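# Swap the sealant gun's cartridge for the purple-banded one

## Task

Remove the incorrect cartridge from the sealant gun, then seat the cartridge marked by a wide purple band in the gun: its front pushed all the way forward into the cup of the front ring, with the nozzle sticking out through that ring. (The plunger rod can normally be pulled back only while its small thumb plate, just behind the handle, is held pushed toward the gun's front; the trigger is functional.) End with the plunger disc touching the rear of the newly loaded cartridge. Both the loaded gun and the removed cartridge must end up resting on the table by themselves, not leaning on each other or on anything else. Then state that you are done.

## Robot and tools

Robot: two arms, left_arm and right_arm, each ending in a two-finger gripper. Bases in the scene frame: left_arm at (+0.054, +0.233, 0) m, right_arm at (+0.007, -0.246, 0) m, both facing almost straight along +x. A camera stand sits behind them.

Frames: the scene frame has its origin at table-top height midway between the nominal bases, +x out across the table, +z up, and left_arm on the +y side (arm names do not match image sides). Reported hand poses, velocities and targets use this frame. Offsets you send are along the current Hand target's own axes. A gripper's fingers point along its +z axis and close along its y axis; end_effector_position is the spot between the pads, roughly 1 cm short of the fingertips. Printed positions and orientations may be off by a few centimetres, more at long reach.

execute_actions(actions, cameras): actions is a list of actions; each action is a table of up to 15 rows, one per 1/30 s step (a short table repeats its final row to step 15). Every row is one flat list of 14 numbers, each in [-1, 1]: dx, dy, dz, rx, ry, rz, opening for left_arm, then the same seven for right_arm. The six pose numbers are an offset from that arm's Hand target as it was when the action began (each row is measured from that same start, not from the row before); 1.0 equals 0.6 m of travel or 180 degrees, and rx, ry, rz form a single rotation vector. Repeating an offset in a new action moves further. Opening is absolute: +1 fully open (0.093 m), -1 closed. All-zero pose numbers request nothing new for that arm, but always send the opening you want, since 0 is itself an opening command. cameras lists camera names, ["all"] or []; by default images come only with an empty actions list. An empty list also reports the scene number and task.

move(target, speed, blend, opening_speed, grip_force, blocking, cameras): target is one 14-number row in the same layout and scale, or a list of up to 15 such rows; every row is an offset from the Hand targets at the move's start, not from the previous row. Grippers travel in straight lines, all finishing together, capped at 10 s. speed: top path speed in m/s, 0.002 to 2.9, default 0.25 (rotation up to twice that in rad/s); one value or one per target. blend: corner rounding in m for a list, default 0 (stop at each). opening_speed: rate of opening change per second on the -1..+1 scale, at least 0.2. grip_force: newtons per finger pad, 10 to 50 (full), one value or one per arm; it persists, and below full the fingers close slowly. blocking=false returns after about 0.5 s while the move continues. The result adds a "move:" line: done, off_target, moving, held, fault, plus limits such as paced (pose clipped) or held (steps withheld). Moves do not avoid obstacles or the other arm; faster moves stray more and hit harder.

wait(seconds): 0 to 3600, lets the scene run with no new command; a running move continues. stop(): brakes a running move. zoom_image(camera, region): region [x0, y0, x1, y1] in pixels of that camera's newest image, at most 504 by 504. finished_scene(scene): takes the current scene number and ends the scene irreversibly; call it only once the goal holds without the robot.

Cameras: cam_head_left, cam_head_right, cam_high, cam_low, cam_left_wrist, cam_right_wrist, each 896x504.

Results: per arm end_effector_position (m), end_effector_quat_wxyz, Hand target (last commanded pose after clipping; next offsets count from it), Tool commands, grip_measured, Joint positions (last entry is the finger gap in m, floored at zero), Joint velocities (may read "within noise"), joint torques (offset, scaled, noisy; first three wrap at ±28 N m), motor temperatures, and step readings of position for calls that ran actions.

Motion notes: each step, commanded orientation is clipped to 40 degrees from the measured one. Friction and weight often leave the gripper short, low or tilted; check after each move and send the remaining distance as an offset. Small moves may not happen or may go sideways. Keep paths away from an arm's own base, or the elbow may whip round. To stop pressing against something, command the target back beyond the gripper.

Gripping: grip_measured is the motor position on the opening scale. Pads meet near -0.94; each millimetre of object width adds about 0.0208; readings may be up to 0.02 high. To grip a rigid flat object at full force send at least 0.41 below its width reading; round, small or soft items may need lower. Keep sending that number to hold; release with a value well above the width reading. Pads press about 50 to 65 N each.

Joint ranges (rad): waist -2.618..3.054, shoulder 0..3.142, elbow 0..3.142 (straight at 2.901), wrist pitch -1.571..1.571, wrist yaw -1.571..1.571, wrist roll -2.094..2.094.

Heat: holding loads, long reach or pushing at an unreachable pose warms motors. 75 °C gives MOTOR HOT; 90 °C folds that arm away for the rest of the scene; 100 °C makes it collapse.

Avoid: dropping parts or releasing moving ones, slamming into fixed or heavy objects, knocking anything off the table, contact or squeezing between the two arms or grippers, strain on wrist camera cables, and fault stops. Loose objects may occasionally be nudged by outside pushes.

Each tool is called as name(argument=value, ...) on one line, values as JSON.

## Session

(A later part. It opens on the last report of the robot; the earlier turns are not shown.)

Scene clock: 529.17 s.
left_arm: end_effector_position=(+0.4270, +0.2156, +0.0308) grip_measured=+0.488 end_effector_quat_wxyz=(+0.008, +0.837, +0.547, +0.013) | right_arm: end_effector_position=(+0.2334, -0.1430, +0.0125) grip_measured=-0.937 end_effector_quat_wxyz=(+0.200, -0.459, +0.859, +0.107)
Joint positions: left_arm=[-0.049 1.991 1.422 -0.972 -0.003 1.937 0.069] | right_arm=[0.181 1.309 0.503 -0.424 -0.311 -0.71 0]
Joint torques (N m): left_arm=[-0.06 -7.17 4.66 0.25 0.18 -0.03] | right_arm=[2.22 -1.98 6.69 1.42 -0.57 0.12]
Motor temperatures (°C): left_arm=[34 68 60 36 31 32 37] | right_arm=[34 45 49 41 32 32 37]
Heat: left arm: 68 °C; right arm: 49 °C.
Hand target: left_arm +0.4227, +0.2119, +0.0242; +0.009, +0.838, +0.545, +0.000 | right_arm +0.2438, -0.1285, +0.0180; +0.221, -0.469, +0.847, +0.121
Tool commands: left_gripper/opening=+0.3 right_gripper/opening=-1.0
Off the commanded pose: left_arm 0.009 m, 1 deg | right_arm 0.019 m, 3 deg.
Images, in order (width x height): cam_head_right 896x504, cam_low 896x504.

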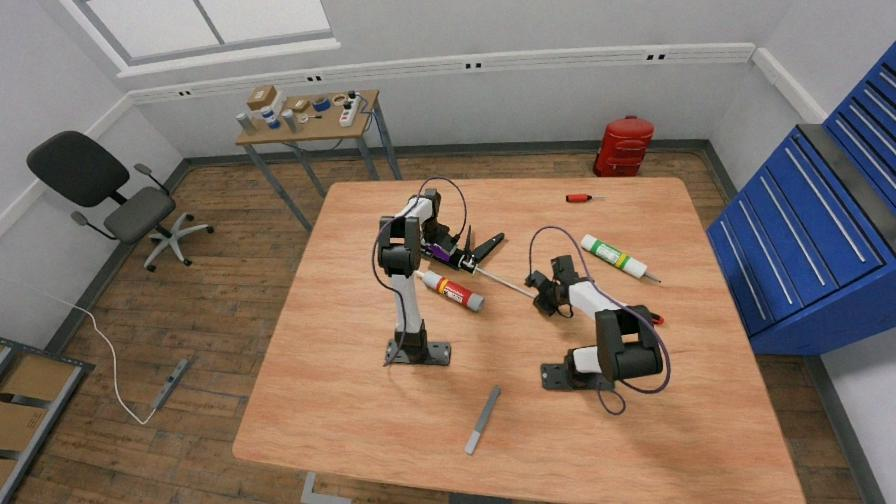

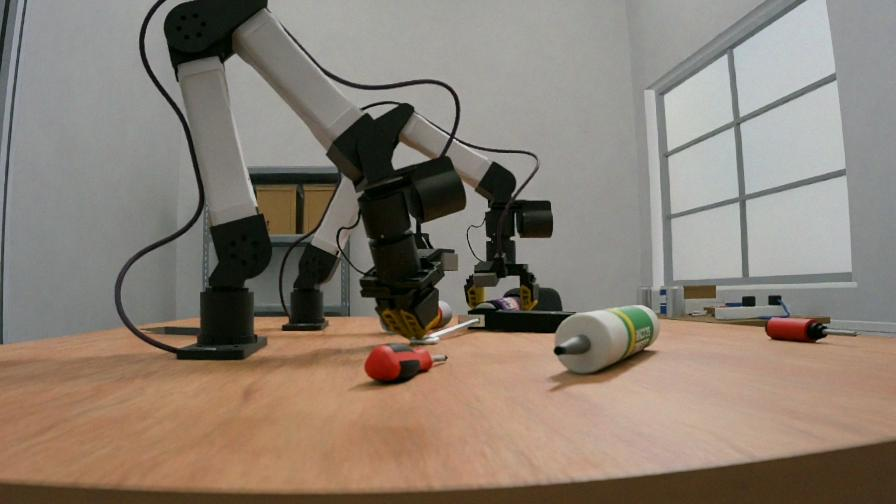

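move(target=[-0.04,0,0,0,0,0,0.1,0,0,0,0,0,0,-1], speed=0.05, cameras=["cam_left_wrist","cam_high","cam_head_right"])

zoom_image(camera="cam_high", region=[385, 280, 485, 400])

zoom_image(camera="cam_head_right", region=[440, 220, 500, 280])

Scene clock: 533.63 s.
left_arm: end_effector_position=(+0.4262, +0.2148, +0.0296) grip_measured=+0.488 end_effector_quat_wxyz=(-0.005, +0.836, +0.549, +0.030) | right_arm: end_effector_position=(+0.2334, -0.1430, +0.0125) grip_measured=-0.937 end_effector_quat_wxyz=(+0.200, -0.459, +0.859, +0.107)
Joint positions: left_arm=[-0.07 1.979 1.399 -0.948 -0.044 1.913 0.069] | right_arm=[0.181 1.309 0.503 -0.424 -0.311 -0.71 0]
Joint torques (N m): left_arm=[-3.25 -8.31 3.52 0.15 0.52 -0.35] | right_arm=[2.19 -2.07 6.75 1.44 -0.58 0.15]
Motor temperatures (°C): left_arm=[34 68 60 36 31 32 38] | right_arm=[34 45 50 41 33 32 37]
Heat: left arm: 68 °C; right arm: 50 °C.
Hand target: left_arm +0.4130, +0.1899, +0.0244; +0.009, +0.838, +0.545, +0.000 | right_arm +0.2438, -0.1286, +0.0180; +0.221, -0.469, +0.847, +0.121
Off the commanded pose: left_arm 0.029 m, 4 deg | right_arm 0.019 m, 3 deg.
move: off_target (left_arm)
Images, in order (width x height): cam_head_right 896x504, cam_high 896x504, cam_left_wrist 896x504.

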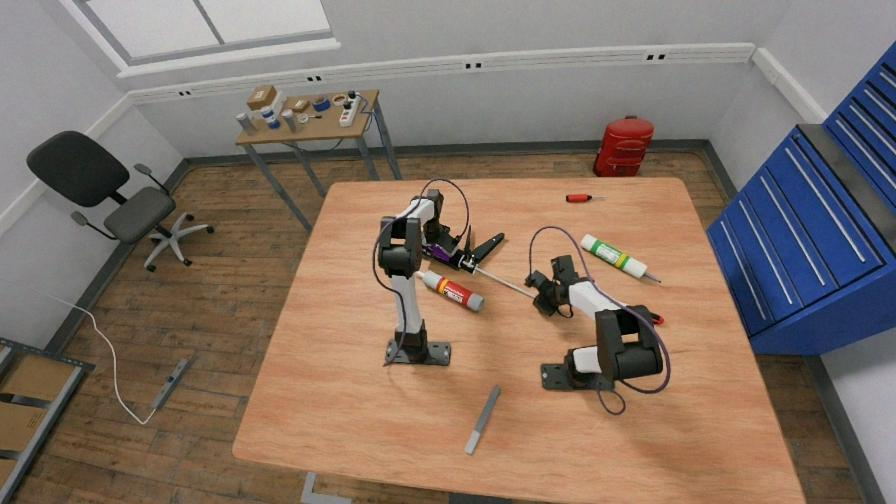

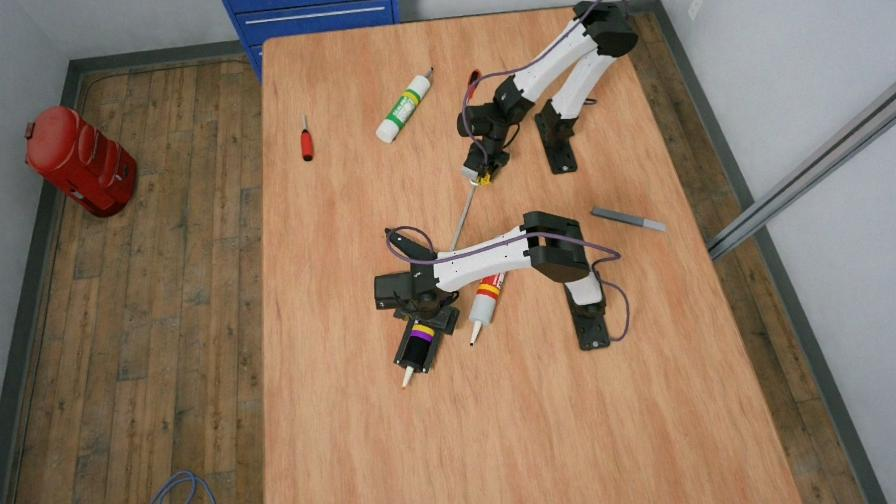

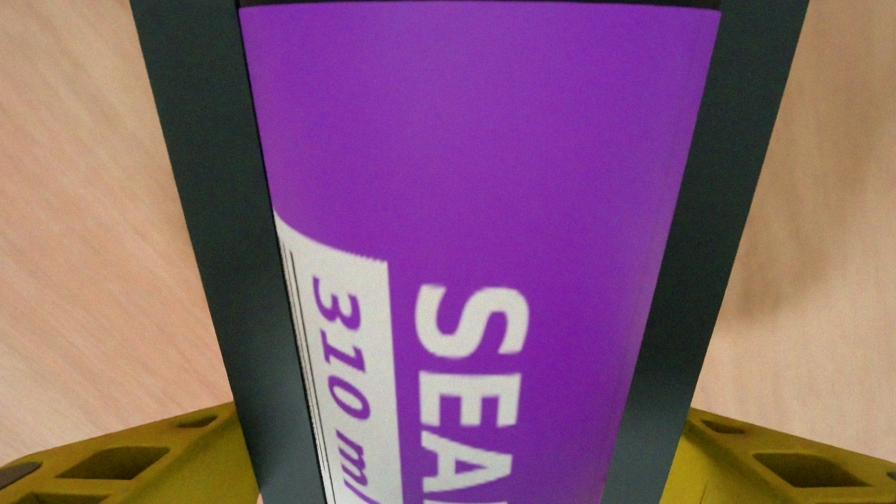

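Scaled by 4.200 from the camera's image (finer frame: 1280x720).

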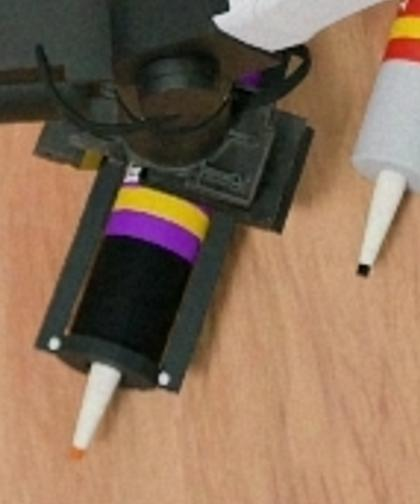

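Scaled by 8.400 from the camera's image (finer frame: 1280x720).

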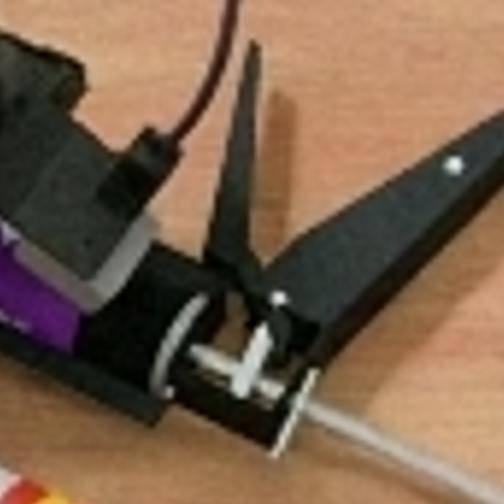

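move(target=[-0.02,0,0,0,0,0,0.1,-0.0375,0,0.0175,0,0,0,-1], speed=0.05, cameras=["cam_right_wrist","cam_high","cam_head_right"])

zoom_image(camera="cam_high", region=[385, 280, 485, 400])

zoom_image(camera="cam_head_right", region=[440, 220, 500, 280])

Scene clock: 538.60 s.
left_arm: end_effector_position=(+0.4254, +0.2144, +0.0295) grip_measured=+0.488 end_effector_quat_wxyz=(-0.016, +0.835, +0.549, +0.045) | right_arm: end_effector_position=(+0.2341, -0.1416, +0.0126) grip_measured=-0.937 end_effector_quat_wxyz=(+0.164, -0.454, +0.872, +0.082)
Joint positions: left_arm=[-0.088 1.969 1.382 -0.933 -0.081 1.895 0.069] | right_arm=[0.243 1.347 0.563 -0.491 -0.225 -0.647 0]
Joint torques (N m): left_arm=[-4.31 -8.32 3.63 0.03 0.85 -0.49] | right_arm=[3.18 -1.69 6.71 2.01 -1.2 0.16]
Motor temperatures (°C): left_arm=[34 67 59 36 32 32 38] | right_arm=[34 44 50 42 33 32 37]
Heat: left arm: 67 °C; right arm: 50 °C.
Hand target: left_arm +0.4082, +0.1790, +0.0246; +0.009, +0.838, +0.546, +0.000 | right_arm +0.2569, -0.1075, +0.0198; +0.221, -0.469, +0.847, +0.121
Off the commanded pose: left_arm 0.040 m, 6 deg | right_arm 0.042 m, 9 deg.
move: off_target (left_arm, right_arm)
Images, in order (width x height): cam_head_right 896x504, cam_high 896x504, cam_right_wrist 896x504.

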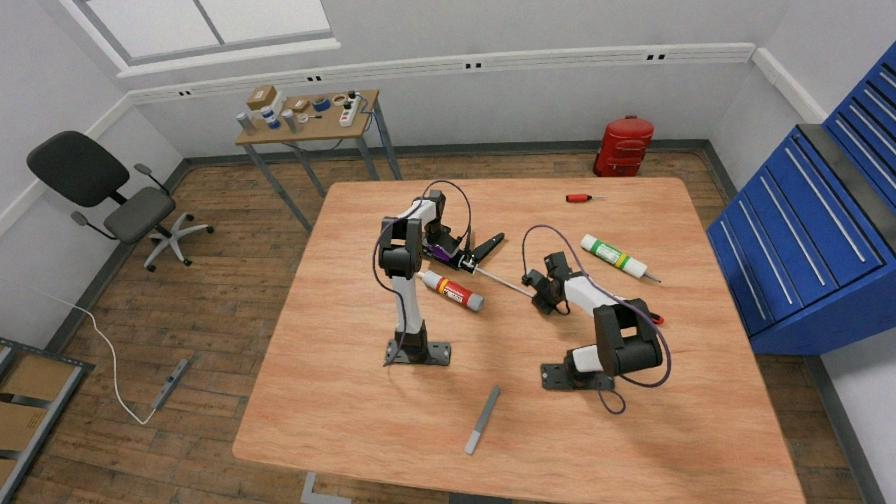

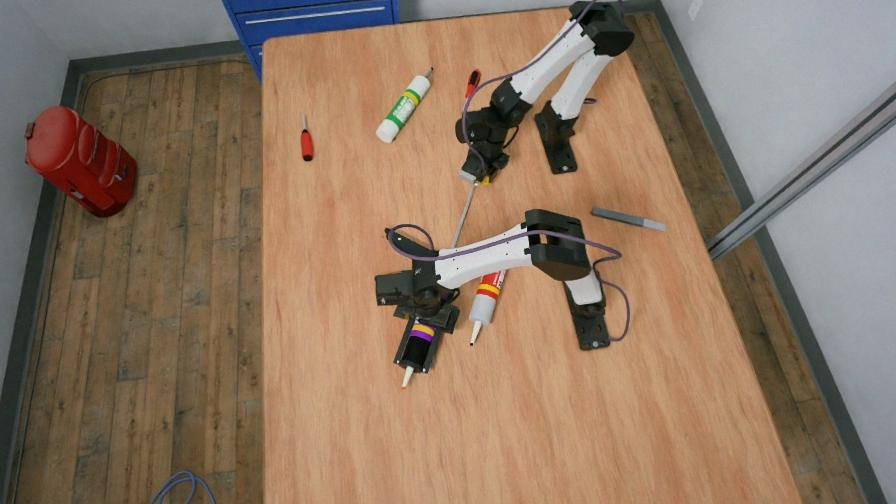

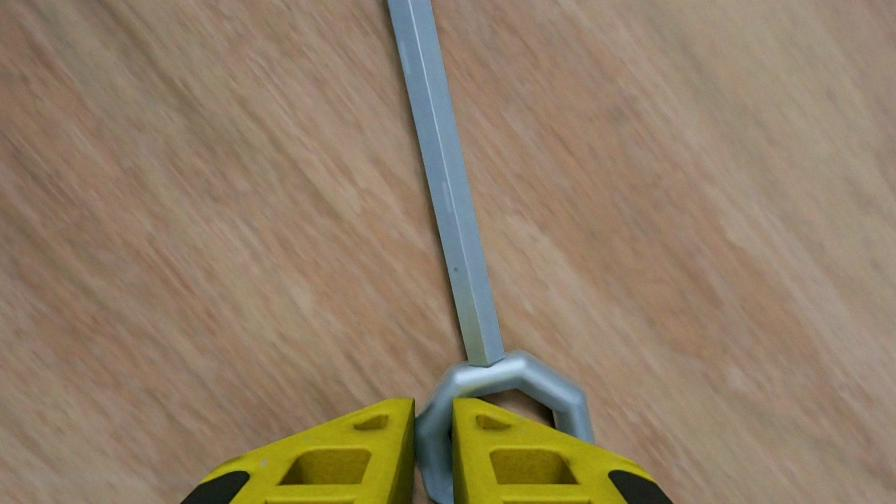

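Scaled by 4.200 from the camera's image (finer frame: 1280x720).

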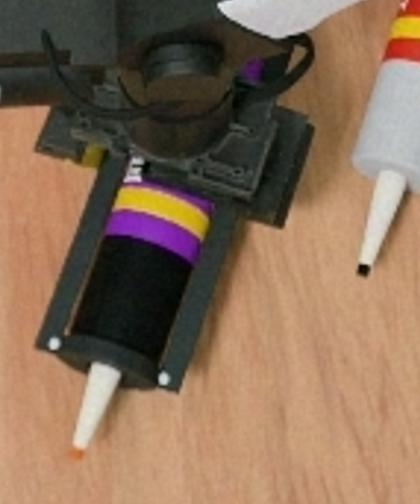

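Scaled by 8.400 from the camera's image (finer frame: 1280x720).

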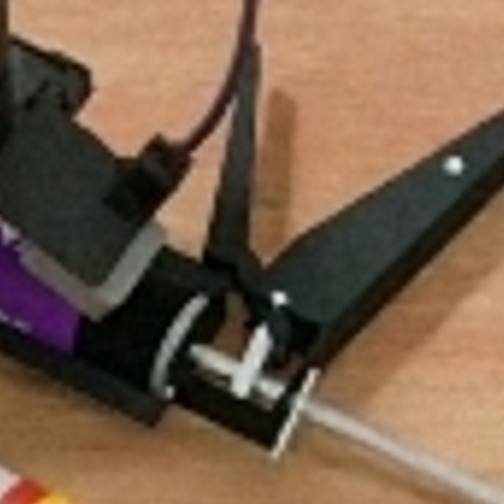

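move(target=[[0.0625,0.002,-0.0027,0,0,0,0.1,0.0731,0.0013,-0.0385,0,0,0,-1],[0.0625,0.002,-0.0027,0,0,0,1,0.0731,0.0013,-0.0385,0,0,0,-1],[0.0625,0.002,-0.085,0,0,0,1,0.0731,0.0013,-0.0385,0,0,0,-1]], speed=0.08, cameras=["cam_left_wrist","cam_high"])

zoom_image(camera="cam_high", region=[385, 280, 485, 400])

Scene clock: 547.80 s.
left_arm: end_effector_position=(+0.4158, +0.2129, +0.0586) grip_measured=+1.000 end_effector_quat_wxyz=(-0.008, +0.835, +0.550, -0.014) | right_arm: end_effector_position=(+0.2379, -0.1494, +0.0209) grip_measured=-0.939 end_effector_quat_wxyz=(+0.227, -0.467, +0.848, +0.109)
Joint positions: left_arm=[-0.055 1.978 1.517 -1.143 0.004 1.924 0.093] | right_arm=[0.124 1.268 0.492 -0.42 -0.354 -0.779 0]
Joint torques (N m): left_arm=[0.76 -9.68 8.25 -0.04 0.12 0.16] | right_arm=[-0.98 -4.49 4.07 0.95 -0.47 -0.12]
Motor temperatures (°C): left_arm=[34 67 59 36 32 32 38] | right_arm=[34 44 49 43 33 32 37]
Heat: left arm: 67 °C; right arm: 49 °C.
Hand target: left_arm +0.4240, +0.2135, +0.0753; +0.009, +0.838, +0.546, +0.000 | right_arm +0.2299, -0.1492, +0.0185; +0.221, -0.469, +0.847, +0.121
Off the commanded pose: left_arm 0.019 m, 3 deg | right_arm 0.008 m, 2 deg.
move: off_target (left_arm)
Images, in order (width x height): cam_high 896x504, cam_left_wrist 896x504.

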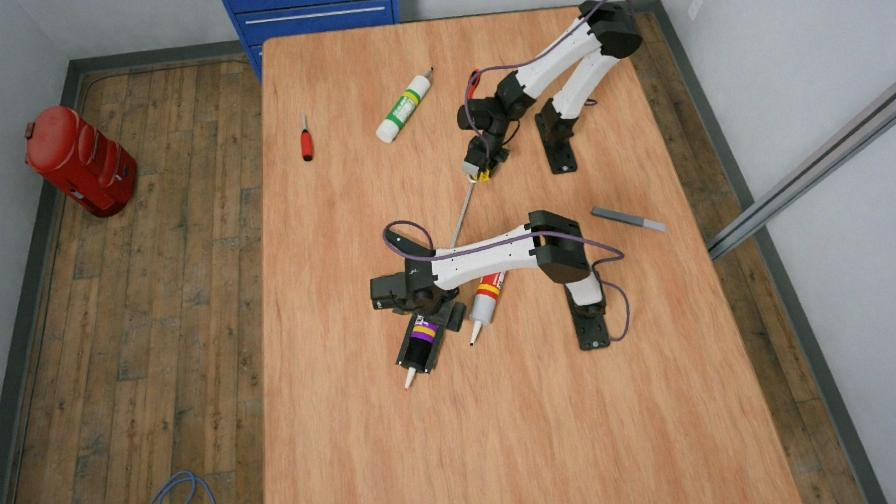

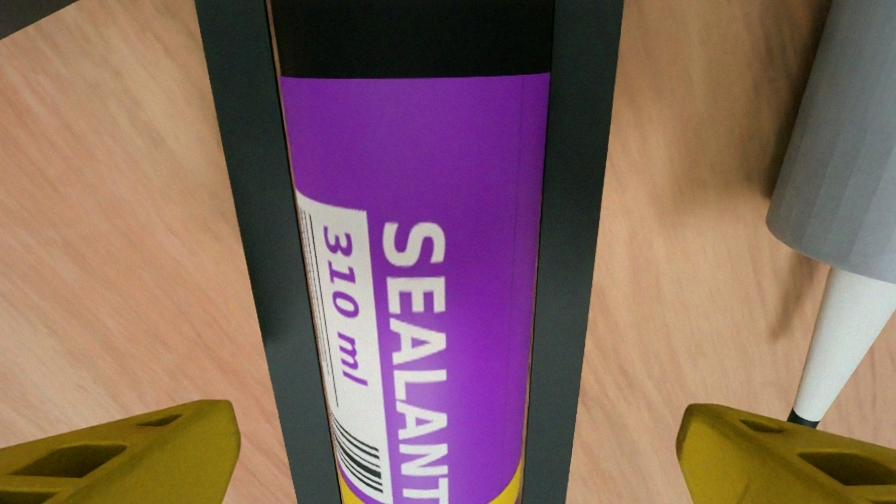

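Scaled by 4.200 from the camera's image (finer frame: 1280x720).

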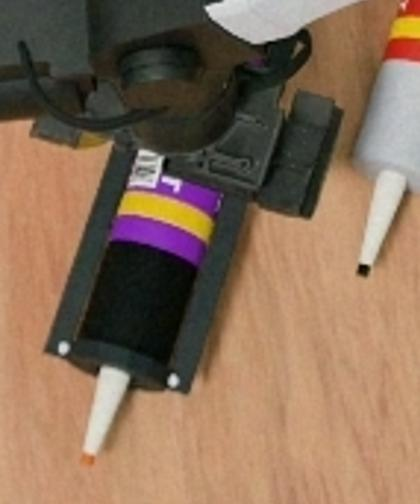

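move(target=[[0.0133,0.0092,0,0,0,-0.0128,0.5,0,0,0,0,0,0,-1],[0.0133,0.0092,0.05,0,0,-0.0128,0.5,0,0,0,0,0,0,-1]], speed=0.08, cameras=["cam_left_wrist"])

Scene clock: 554.07 s.
left_arm: end_effector_position=(+0.4329, +0.2173, +0.0513) grip_measured=+0.502 end_effector_quat_wxyz=(+0.007, +0.831, +0.556, +0.005) | right_arm: end_effector_position=(+0.2379, -0.1494, +0.0209) grip_measured=-0.939 end_effector_quat_wxyz=(+0.227, -0.467, +0.848, +0.109)
Joint positions: left_arm=[-0.04 2.003 1.525 -1.077 0.005 1.923 0.069] | right_arm=[0.124 1.268 0.492 -0.42 -0.354 -0.779 0]
Joint torques (N m): left_arm=[0.64 -7.49 4.77 0.34 0.11 -0.1] | right_arm=[-0.99 -4.56 4.14 0.94 -0.48 -0.11]
Motor temperatures (°C): left_arm=[34 66 59 36 32 32 37] | right_arm=[34 44 49 42 33 32 37]
Heat: left arm: 66 °C; right arm: 49 °C.
Hand target: left_arm +0.4325, +0.2181, +0.0452; +0.009, +0.827, +0.562, +0.000 | right_arm +0.2299, -0.1492, +0.0185; +0.221, -0.469, +0.847, +0.121
Off the commanded pose: left_arm 0.006 m, 1 deg | right_arm 0.008 m, 2 deg.
move: done

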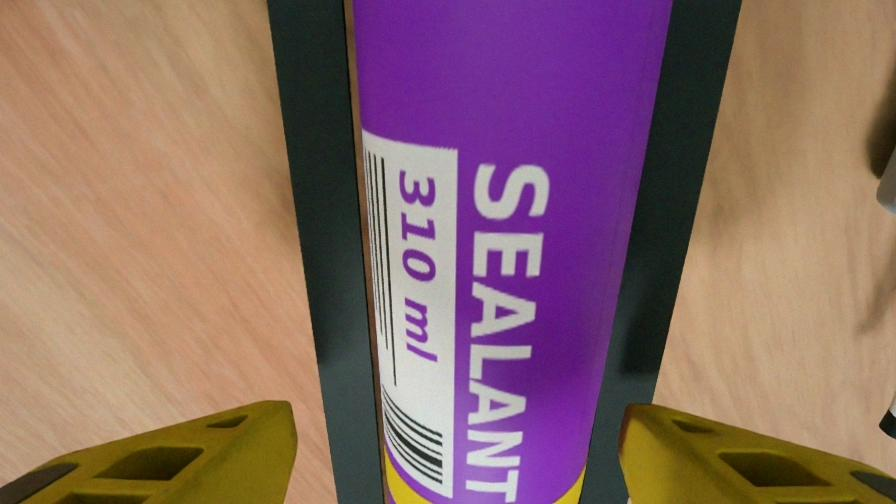

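move(target=[[0.0,-0.0115,-0.005,0,0,0,0.5,0,0,0,0,0,0,-1],[0.0,-0.0115,0.015,0,0,0,0.5,0,0,0,0,0,0,-1]], speed=0.06, cameras=["cam_left_wrist"])

Scene clock: 556.70 s.
left_arm: end_effector_position=(+0.4244, +0.2189, +0.0379) grip_measured=+0.502 end_effector_quat_wxyz=(+0.001, +0.830, +0.558, -0.003) | right_arm: end_effector_position=(+0.2379, -0.1494, +0.0209) grip_measured=-0.939 end_effector_quat_wxyz=(+0.227, -0.467, +0.848, +0.109)
Joint positions: left_arm=[-0.037 2.003 1.47 -1.042 0.005 1.923 0.069] | right_arm=[0.124 1.268 0.492 -0.42 -0.354 -0.779 0]
Joint torques (N m): left_arm=[0.87 -8.32 4.59 0.38 0.12 -0.05] | right_arm=[-1.02 -4.56 4.04 0.95 -0.46 -0.11]
Motor temperatures (°C): left_arm=[34 66 59 36 32 32 37] | right_arm=[34 44 49 42 33 32 37]
Heat: left arm: 66 °C; right arm: 49 °C.
Hand target: left_arm +0.4262, +0.2205, +0.0361; +0.009, +0.827, +0.562, +0.000 | right_arm +0.2299, -0.1492, +0.0185; +0.221, -0.469, +0.847, +0.121
Off the commanded pose: left_arm 0.003 m, 1 deg | right_arm 0.008 m, 2 deg.
move: done

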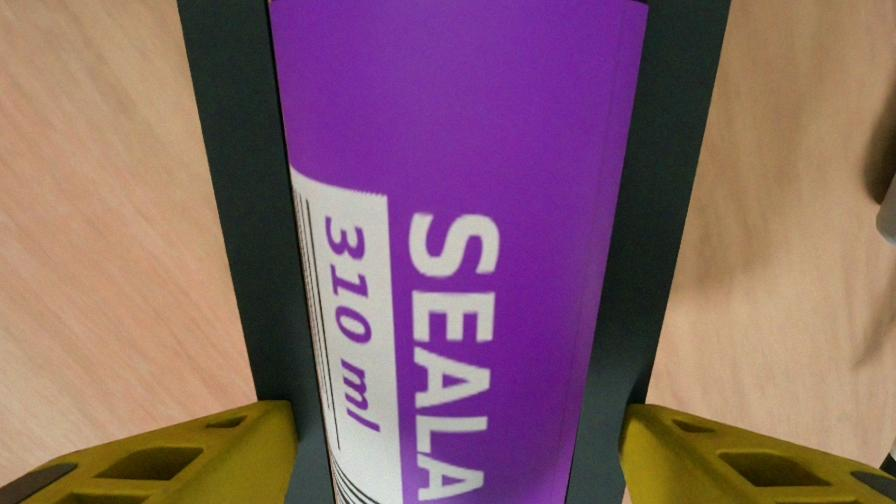

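move(target=[[0.0,0.0,-0.035,0,0,0,0.5,0,0,0,0,0,0,-1],[0.0,0.0,-0.035,0,0,0,-0.4,0,0,0,0,0,0,-1]], speed=0.06, cameras=["cam_left_wrist"])

Scene clock: 560.37 s.
left_arm: end_effector_position=(+0.4188, +0.2184, +0.0394) grip_measured=-0.242 end_effector_quat_wxyz=(-0.005, +0.830, +0.558, -0.014) | right_arm: end_effector_position=(+0.2369, -0.1496, +0.0201) grip_measured=-0.939 end_effector_quat_wxyz=(+0.226, -0.468, +0.847, +0.109)
Joint positions: left_arm=[-0.037 2.003 1.475 -1.072 0.009 1.923 0.034] | right_arm=[0.124 1.268 0.49 -0.421 -0.353 -0.782 0]
Joint torques (N m): left_arm=[0.95 -10.11 8.01 -0.11 0.08 -0.04] | right_arm=[-1.05 -4.59 4.3 0.94 -0.46 -0.05]
Motor temperatures (°C): left_arm=[34 67 60 36 32 32 37] | right_arm=[34 44 49 42 33 32 37]
Heat: left arm: 67 °C; right arm: 49 °C.
Hand target: left_arm +0.4260, +0.2208, +0.0571; +0.009, +0.827, +0.562, +0.000 | right_arm +0.2299, -0.1492, +0.0185; +0.221, -0.469, +0.847, +0.121
Off the commanded pose: left_arm 0.019 m, 2 deg | right_arm 0.007 m, 1 deg.
move: off_target (left_arm); target 2's new opening was sent with left_arm's hand 0.020 m and 3 deg from that target

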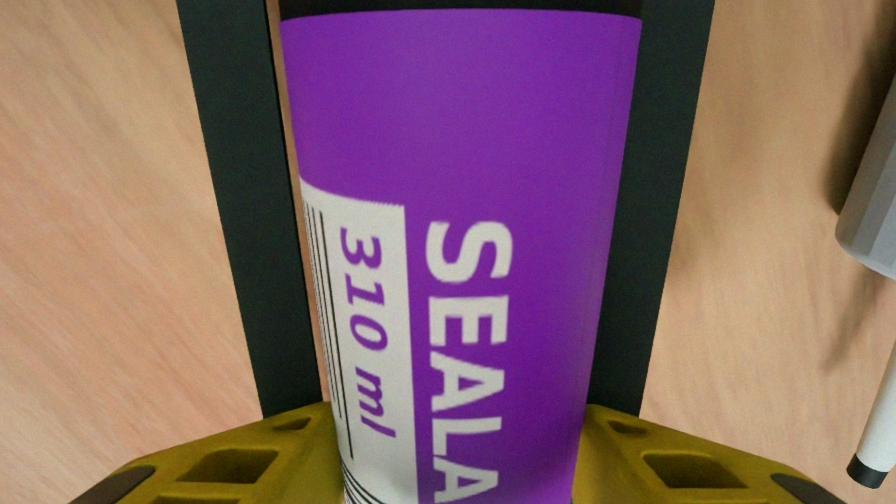

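move(target=[[0.005,0.0,-0.01,0,0,0,-0.4,0,0,0,0,0,0,-1],[0.035,0.0,-0.01,0,0,0,-0.4,0,0,0,0,0,0,-1]], speed=0.05, cameras=["cam_left_wrist","cam_high","cam_head_right"])

zoom_image(camera="cam_high", region=[385, 280, 485, 400])

zoom_image(camera="cam_head_right", region=[440, 220, 500, 280])

Scene clock: 563.93 s.
left_arm: end_effector_position=(+0.4186, +0.2293, +0.0479) grip_measured=-0.220 end_effector_quat_wxyz=(+0.004, +0.827, +0.561, -0.027) | right_arm: end_effector_position=(+0.2364, -0.1492, +0.0201) grip_measured=-0.939 end_effector_quat_wxyz=(+0.226, -0.469, +0.847, +0.111)
Joint positions: left_arm=[0.005 2.003 1.509 -1.117 0.036 1.958 0.035] | right_arm=[0.124 1.268 0.489 -0.422 -0.357 -0.783 0]
Joint torques (N m): left_arm=[1.78 -8.44 9.81 -0.04 -0.16 0.13] | right_arm=[-0.98 -4.59 4.22 0.96 -0.44 -0.06]
Motor temperatures (°C): left_arm=[34 67 61 36 32 32 38] | right_arm=[34 44 48 42 33 32 37]
Heat: left arm: 67 °C; right arm: 48 °C.
Hand target: left_arm +0.4336, +0.2404, +0.0629; +0.009, +0.827, +0.562, +0.000 | right_arm +0.2298, -0.1491, +0.0185; +0.221, -0.469, +0.847, +0.121
Off the commanded pose: left_arm 0.024 m, 3 deg | right_arm 0.007 m, 1 deg.
move: off_target (left_arm)
Images, in order (width x height): cam_head_right 896x504, cam_high 896x504, cam_left_wrist 896x504.

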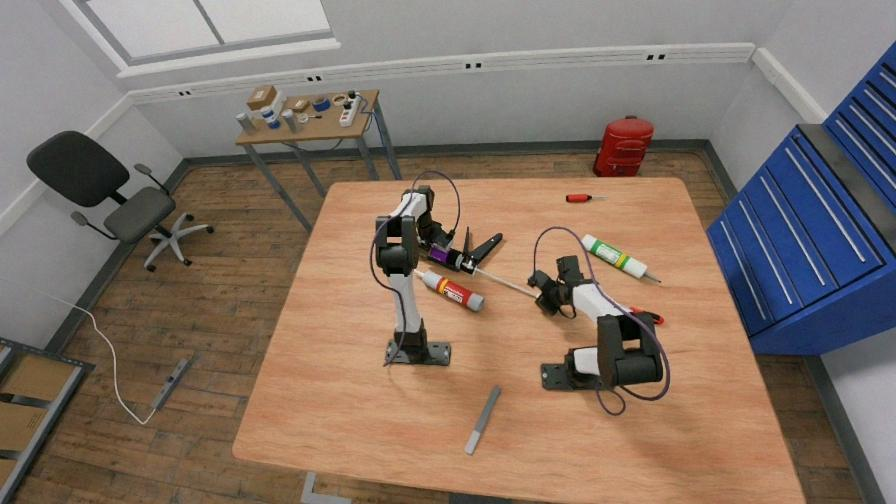

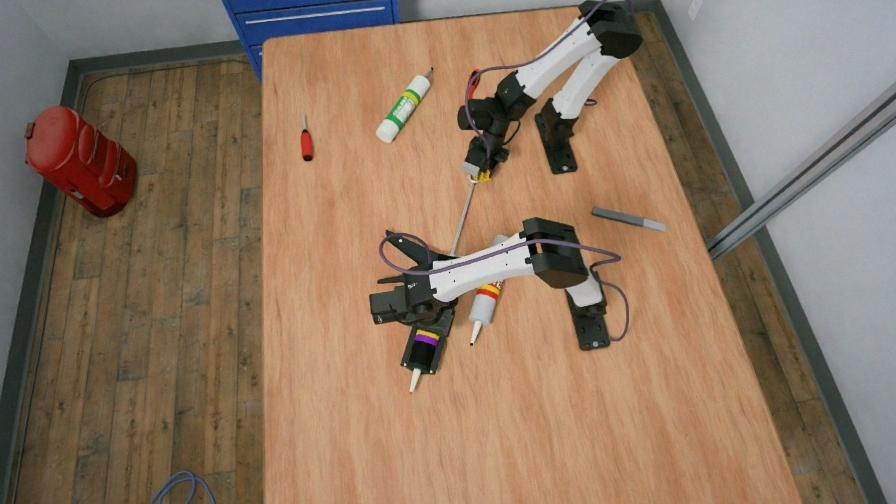

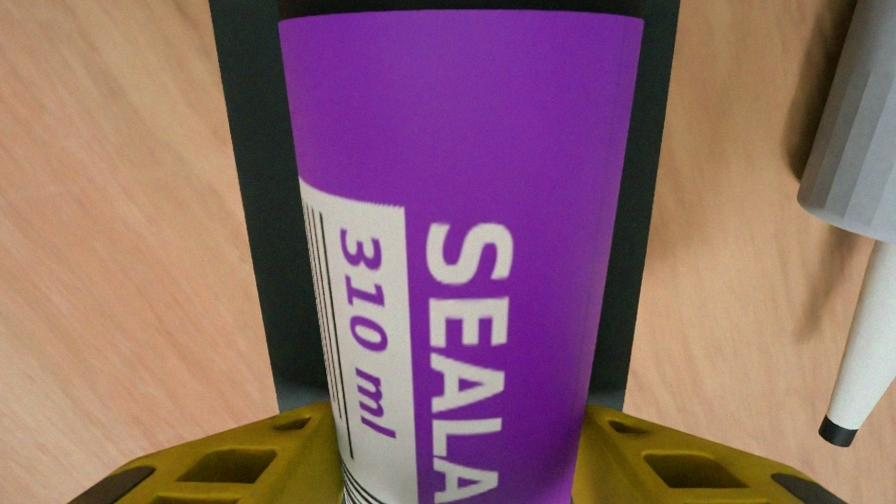

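Scaled by 4.200 from the camera's image (finer frame: 1280x720).

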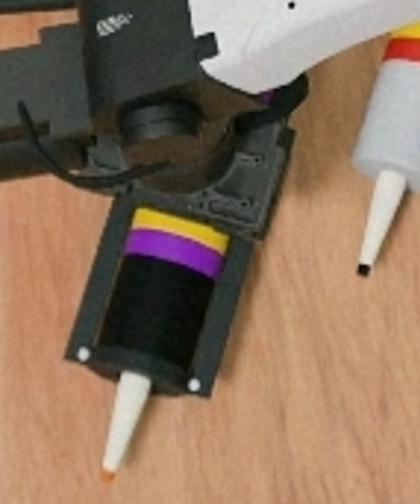

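Scaled by 8.400 from the camera's image (finer frame: 1280x720).

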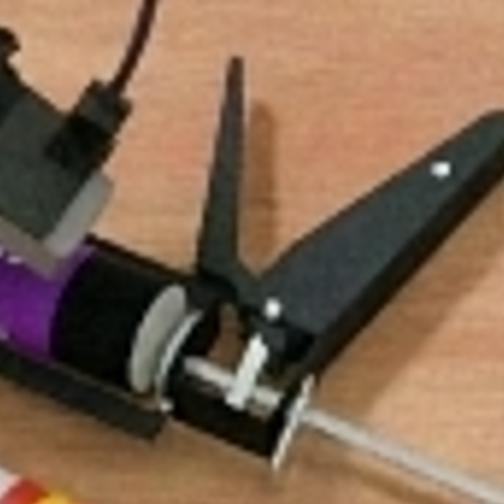

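move(target=[[0.005,0.0,0.028,0,0,0,-0.4,0,0,0,0,0,0,-1]], speed=0.05, cameras=["cam_left_wrist","cam_high","cam_head_right"])

zoom_image(camera="cam_high", region=[385, 280, 485, 400])

zoom_image(camera="cam_head_right", region=[440, 220, 500, 280])

Scene clock: 566.63 s.
left_arm: end_effector_position=(+0.4199, +0.2301, +0.0421) grip_measured=-0.219 end_effector_quat_wxyz=(+0.003, +0.827, +0.561, -0.030) | right_arm: end_effector_position=(+0.2362, -0.1486, +0.0203) grip_measured=-0.939 end_effector_quat_wxyz=(+0.226, -0.469, +0.846, +0.112)
Joint positions: left_arm=[0.009 2.019 1.509 -1.108 0.038 1.961 0.035] | right_arm=[0.124 1.268 0.489 -0.422 -0.361 -0.783 0]
Joint torques (N m): left_arm=[2.02 -8.28 7.09 0.38 -0.18 0.17] | right_arm=[-1.06 -4.46 4.3 0.95 -0.45 -0.05]
Motor temperatures (°C): left_arm=[34 67 62 36 31 32 38] | right_arm=[34 44 48 42 33 32 37]
Heat: left arm: 67 °C; right arm: 48 °C.
Hand target: left_arm +0.4348, +0.2429, +0.0461; +0.009, +0.827, +0.562, +0.000 | right_arm +0.2298, -0.1491, +0.0185; +0.221, -0.469, +0.847, +0.121
Off the commanded pose: left_arm 0.020 m, 4 deg | right_arm 0.007 m, 1 deg.
move: off_target (left_arm)
Images, in order (width x height): cam_head_right 896x504, cam_high 896x504, cam_left_wrist 896x504.

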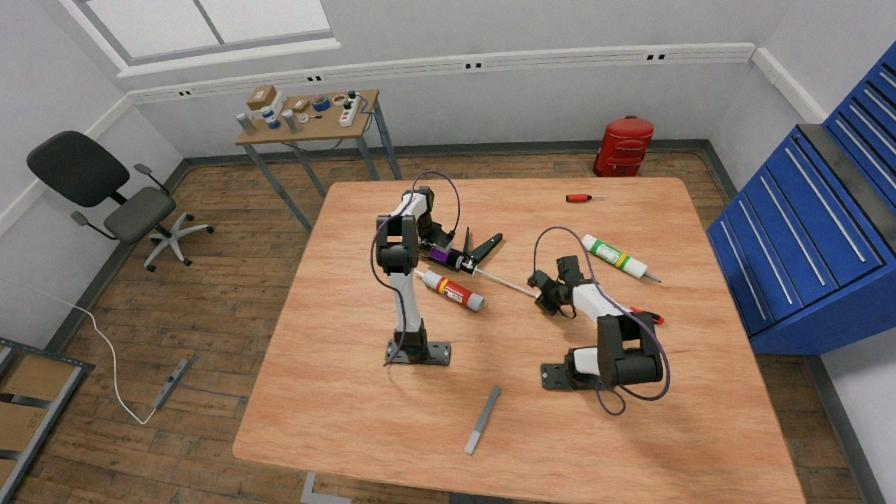

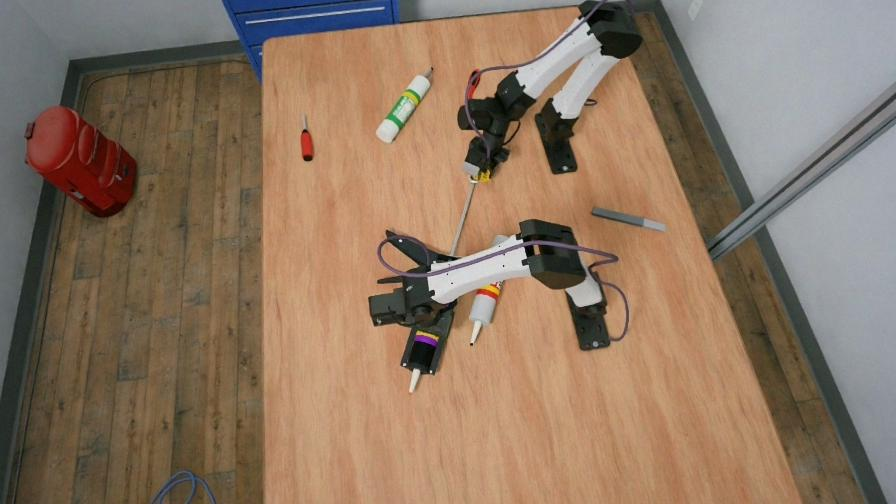

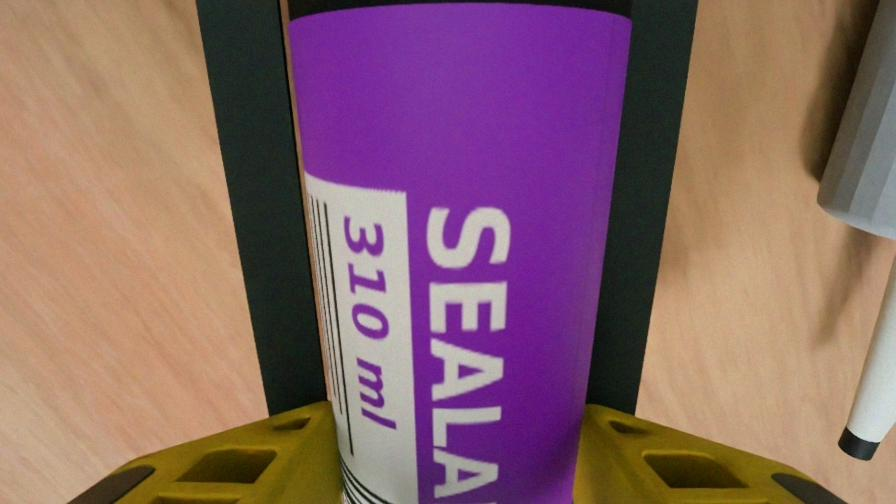

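Scaled by 4.200 from the camera's image (finer frame: 1280x720).

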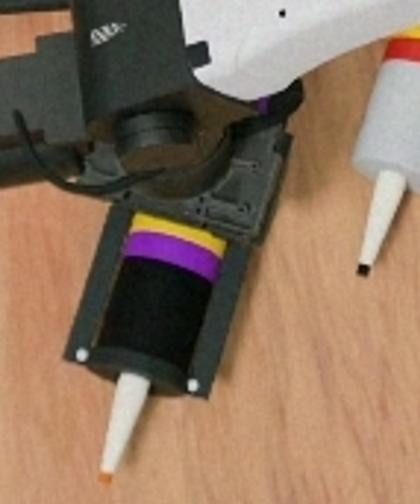

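Scaled by 8.400 from the camera's image (finer frame: 1280x720).

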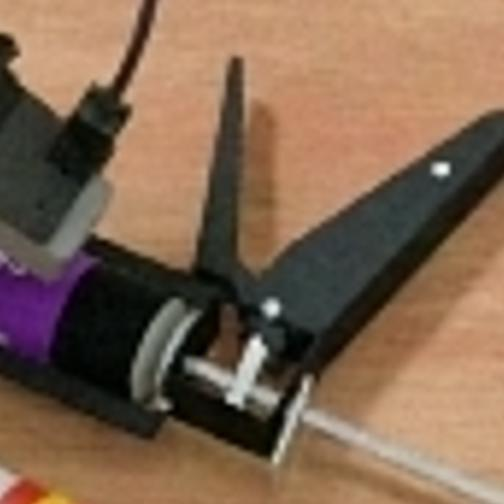

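move(target=[[-0.025,0.0,-0.008,0,0,0,-0.4,0,0,0,0,0,0,-1],[-0.025,0.0,-0.008,0,0,0,1,0,0,0,0,0,0,-1]], speed=0.05, cameras=["cam_left_wrist","cam_high"])

zoom_image(camera="cam_high", region=[385, 280, 485, 400])

Scene clock: 571.93 s.
left_arm: end_effector_position=(+0.4236, +0.2300, +0.0423) grip_measured=+1.000 end_effector_quat_wxyz=(+0.001, +0.826, +0.563, -0.019) | right_arm: end_effector_position=(+0.2362, -0.1487, +0.0203) grip_measured=-0.939 end_effector_quat_wxyz=(+0.226, -0.469, +0.846, +0.112)
Joint positions: left_arm=[0.001 2.018 1.509 -1.093 0.022 1.949 0.093] | right_arm=[0.124 1.267 0.489 -0.423 -0.36 -0.783 0]
Joint torques (N m): left_arm=[-0.25 -10.11 5.53 0.22 -0.02 -0.08] | right_arm=[-1.01 -4.46 4.19 0.95 -0.41 -0.04]
Motor temperatures (°C): left_arm=[34 67 62 36 31 32 38] | right_arm=[34 44 48 41 33 32 37]
Heat: left arm: 67 °C; right arm: 48 °C.
Hand target: left_arm +0.4293, +0.2292, +0.0510; +0.009, +0.827, +0.562, +0.000 | right_arm +0.2299, -0.1491, +0.0185; +0.221, -0.469, +0.847, +0.121
Off the commanded pose: left_arm 0.010 m, 2 deg | right_arm 0.007 m, 1 deg.
move: done; target 2's new opening was sent with left_arm's hand 0.012 m and 3 deg from that target
Images, in order (width x height): cam_high 896x504, cam_left_wrist 896x504.

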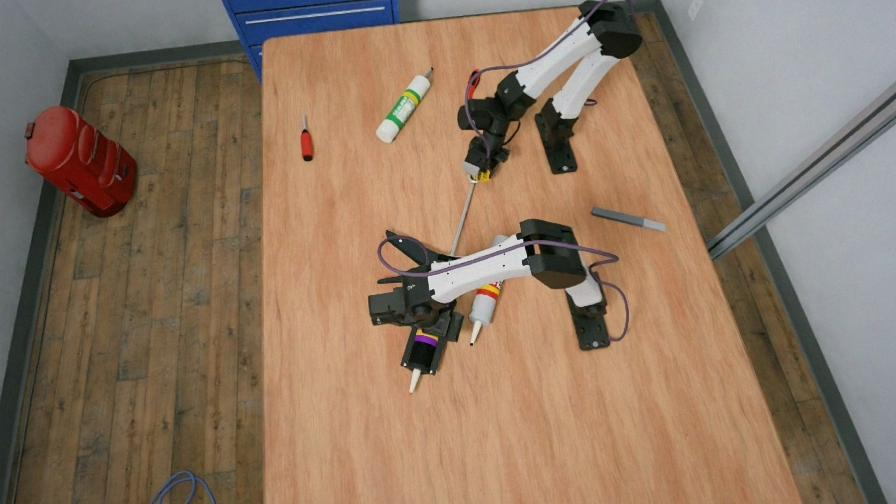

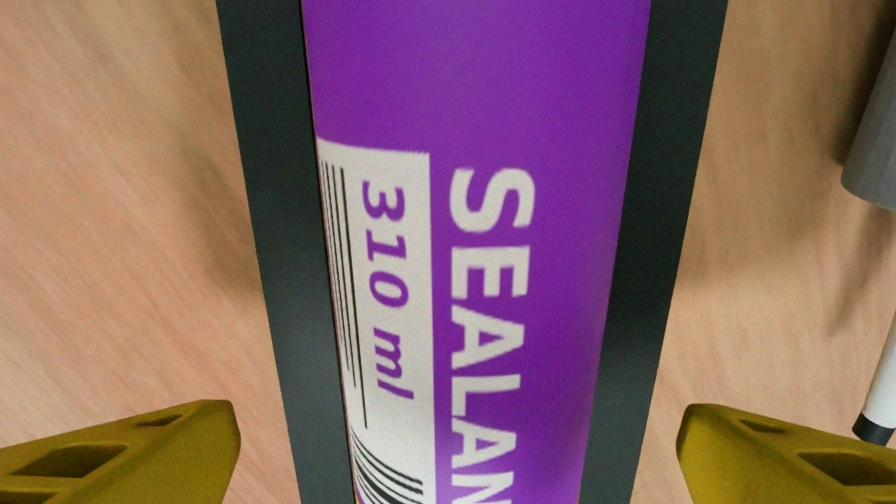

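Scaled by 4.200 from the camera's image (finer frame: 1280x720).

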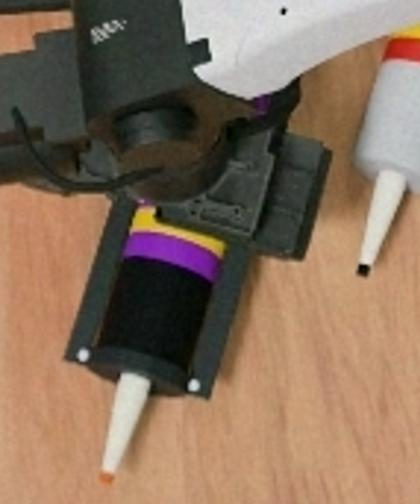

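move(target=[[0.0,-0.002,0.043,0,0,0,1,0,0,0,0,0,0,-1],[0.0,-0.002,0.043,0,0,0,0.3,0,0,0,0,0,0,-1]], speed=0.06, cameras=["cam_left_wrist","cam_high"])

zoom_image(camera="cam_high", region=[385, 280, 485, 400])

Scene clock: 574.93 s.
left_arm: end_effector_position=(+0.4260, +0.2315, +0.0285) grip_measured=+0.468 end_effector_quat_wxyz=(+0.005, +0.826, +0.563, -0.005) | right_arm: end_effector_position=(+0.2358, -0.1487, +0.0202) grip_measured=-0.939 end_effector_quat_wxyz=(+0.226, -0.469, +0.847, +0.113)
Joint positions: left_arm=[0.001 2.018 1.452 -1.008 0.013 1.948 0.068] | right_arm=[0.124 1.267 0.489 -0.424 -0.361 -0.783 0]
Joint torques (N m): left_arm=[-0.32 -7.95 4.71 0.41 0.04 -0.06] | right_arm=[-1.06 -4.51 4.23 0.98 -0.39 -0.05]
Motor temperatures (°C): left_arm=[34 67 62 36 31 32 38] | right_arm=[34 44 47 41 33 32 37]
Heat: left arm: 67 °C; right arm: 47 °C.
Hand target: left_arm +0.4286, +0.2292, +0.0253; +0.009, +0.827, +0.562, +0.000 | right_arm +0.2299, -0.1491, +0.0186; +0.221, -0.469, +0.847, +0.121
Off the commanded pose: left_arm 0.005 m, 1 deg | right_arm 0.006 m, 1 deg.
move: done
Images, in order (width x height): cam_high 896x504, cam_left_wrist 896x504.

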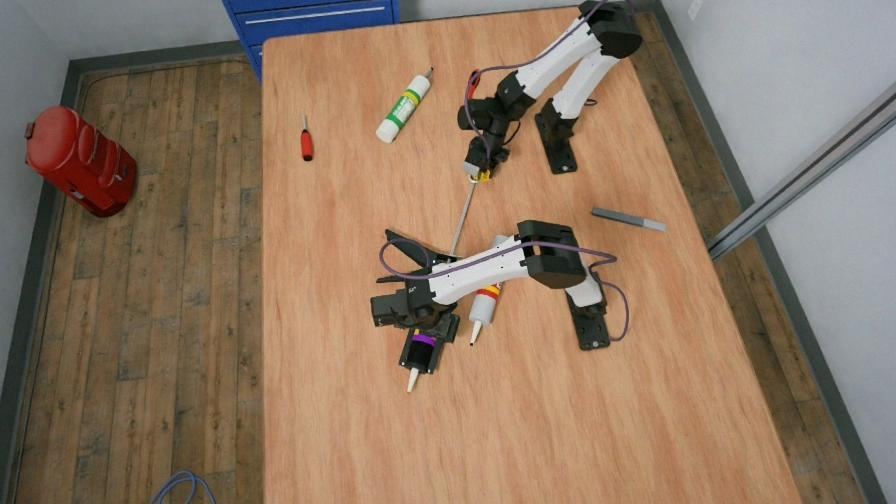

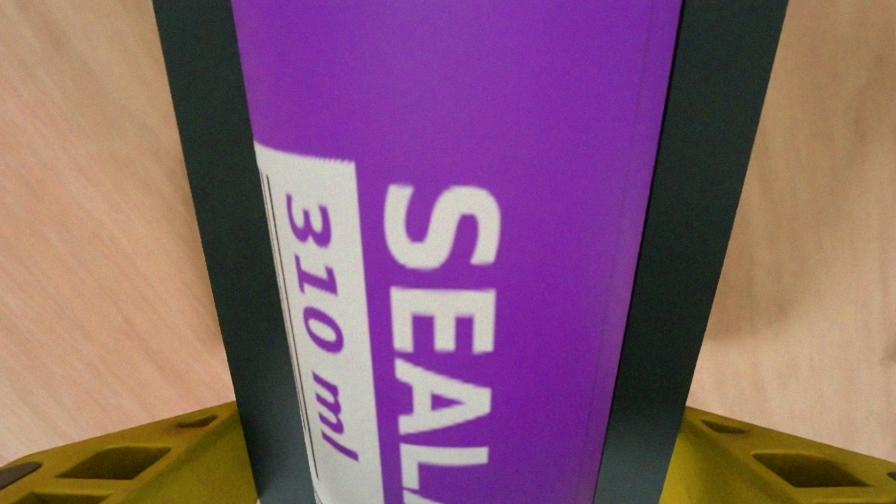

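Scaled by 4.200 from the camera's image (finer frame: 1280x720).

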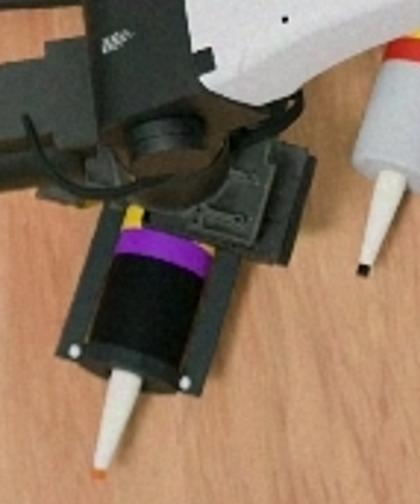

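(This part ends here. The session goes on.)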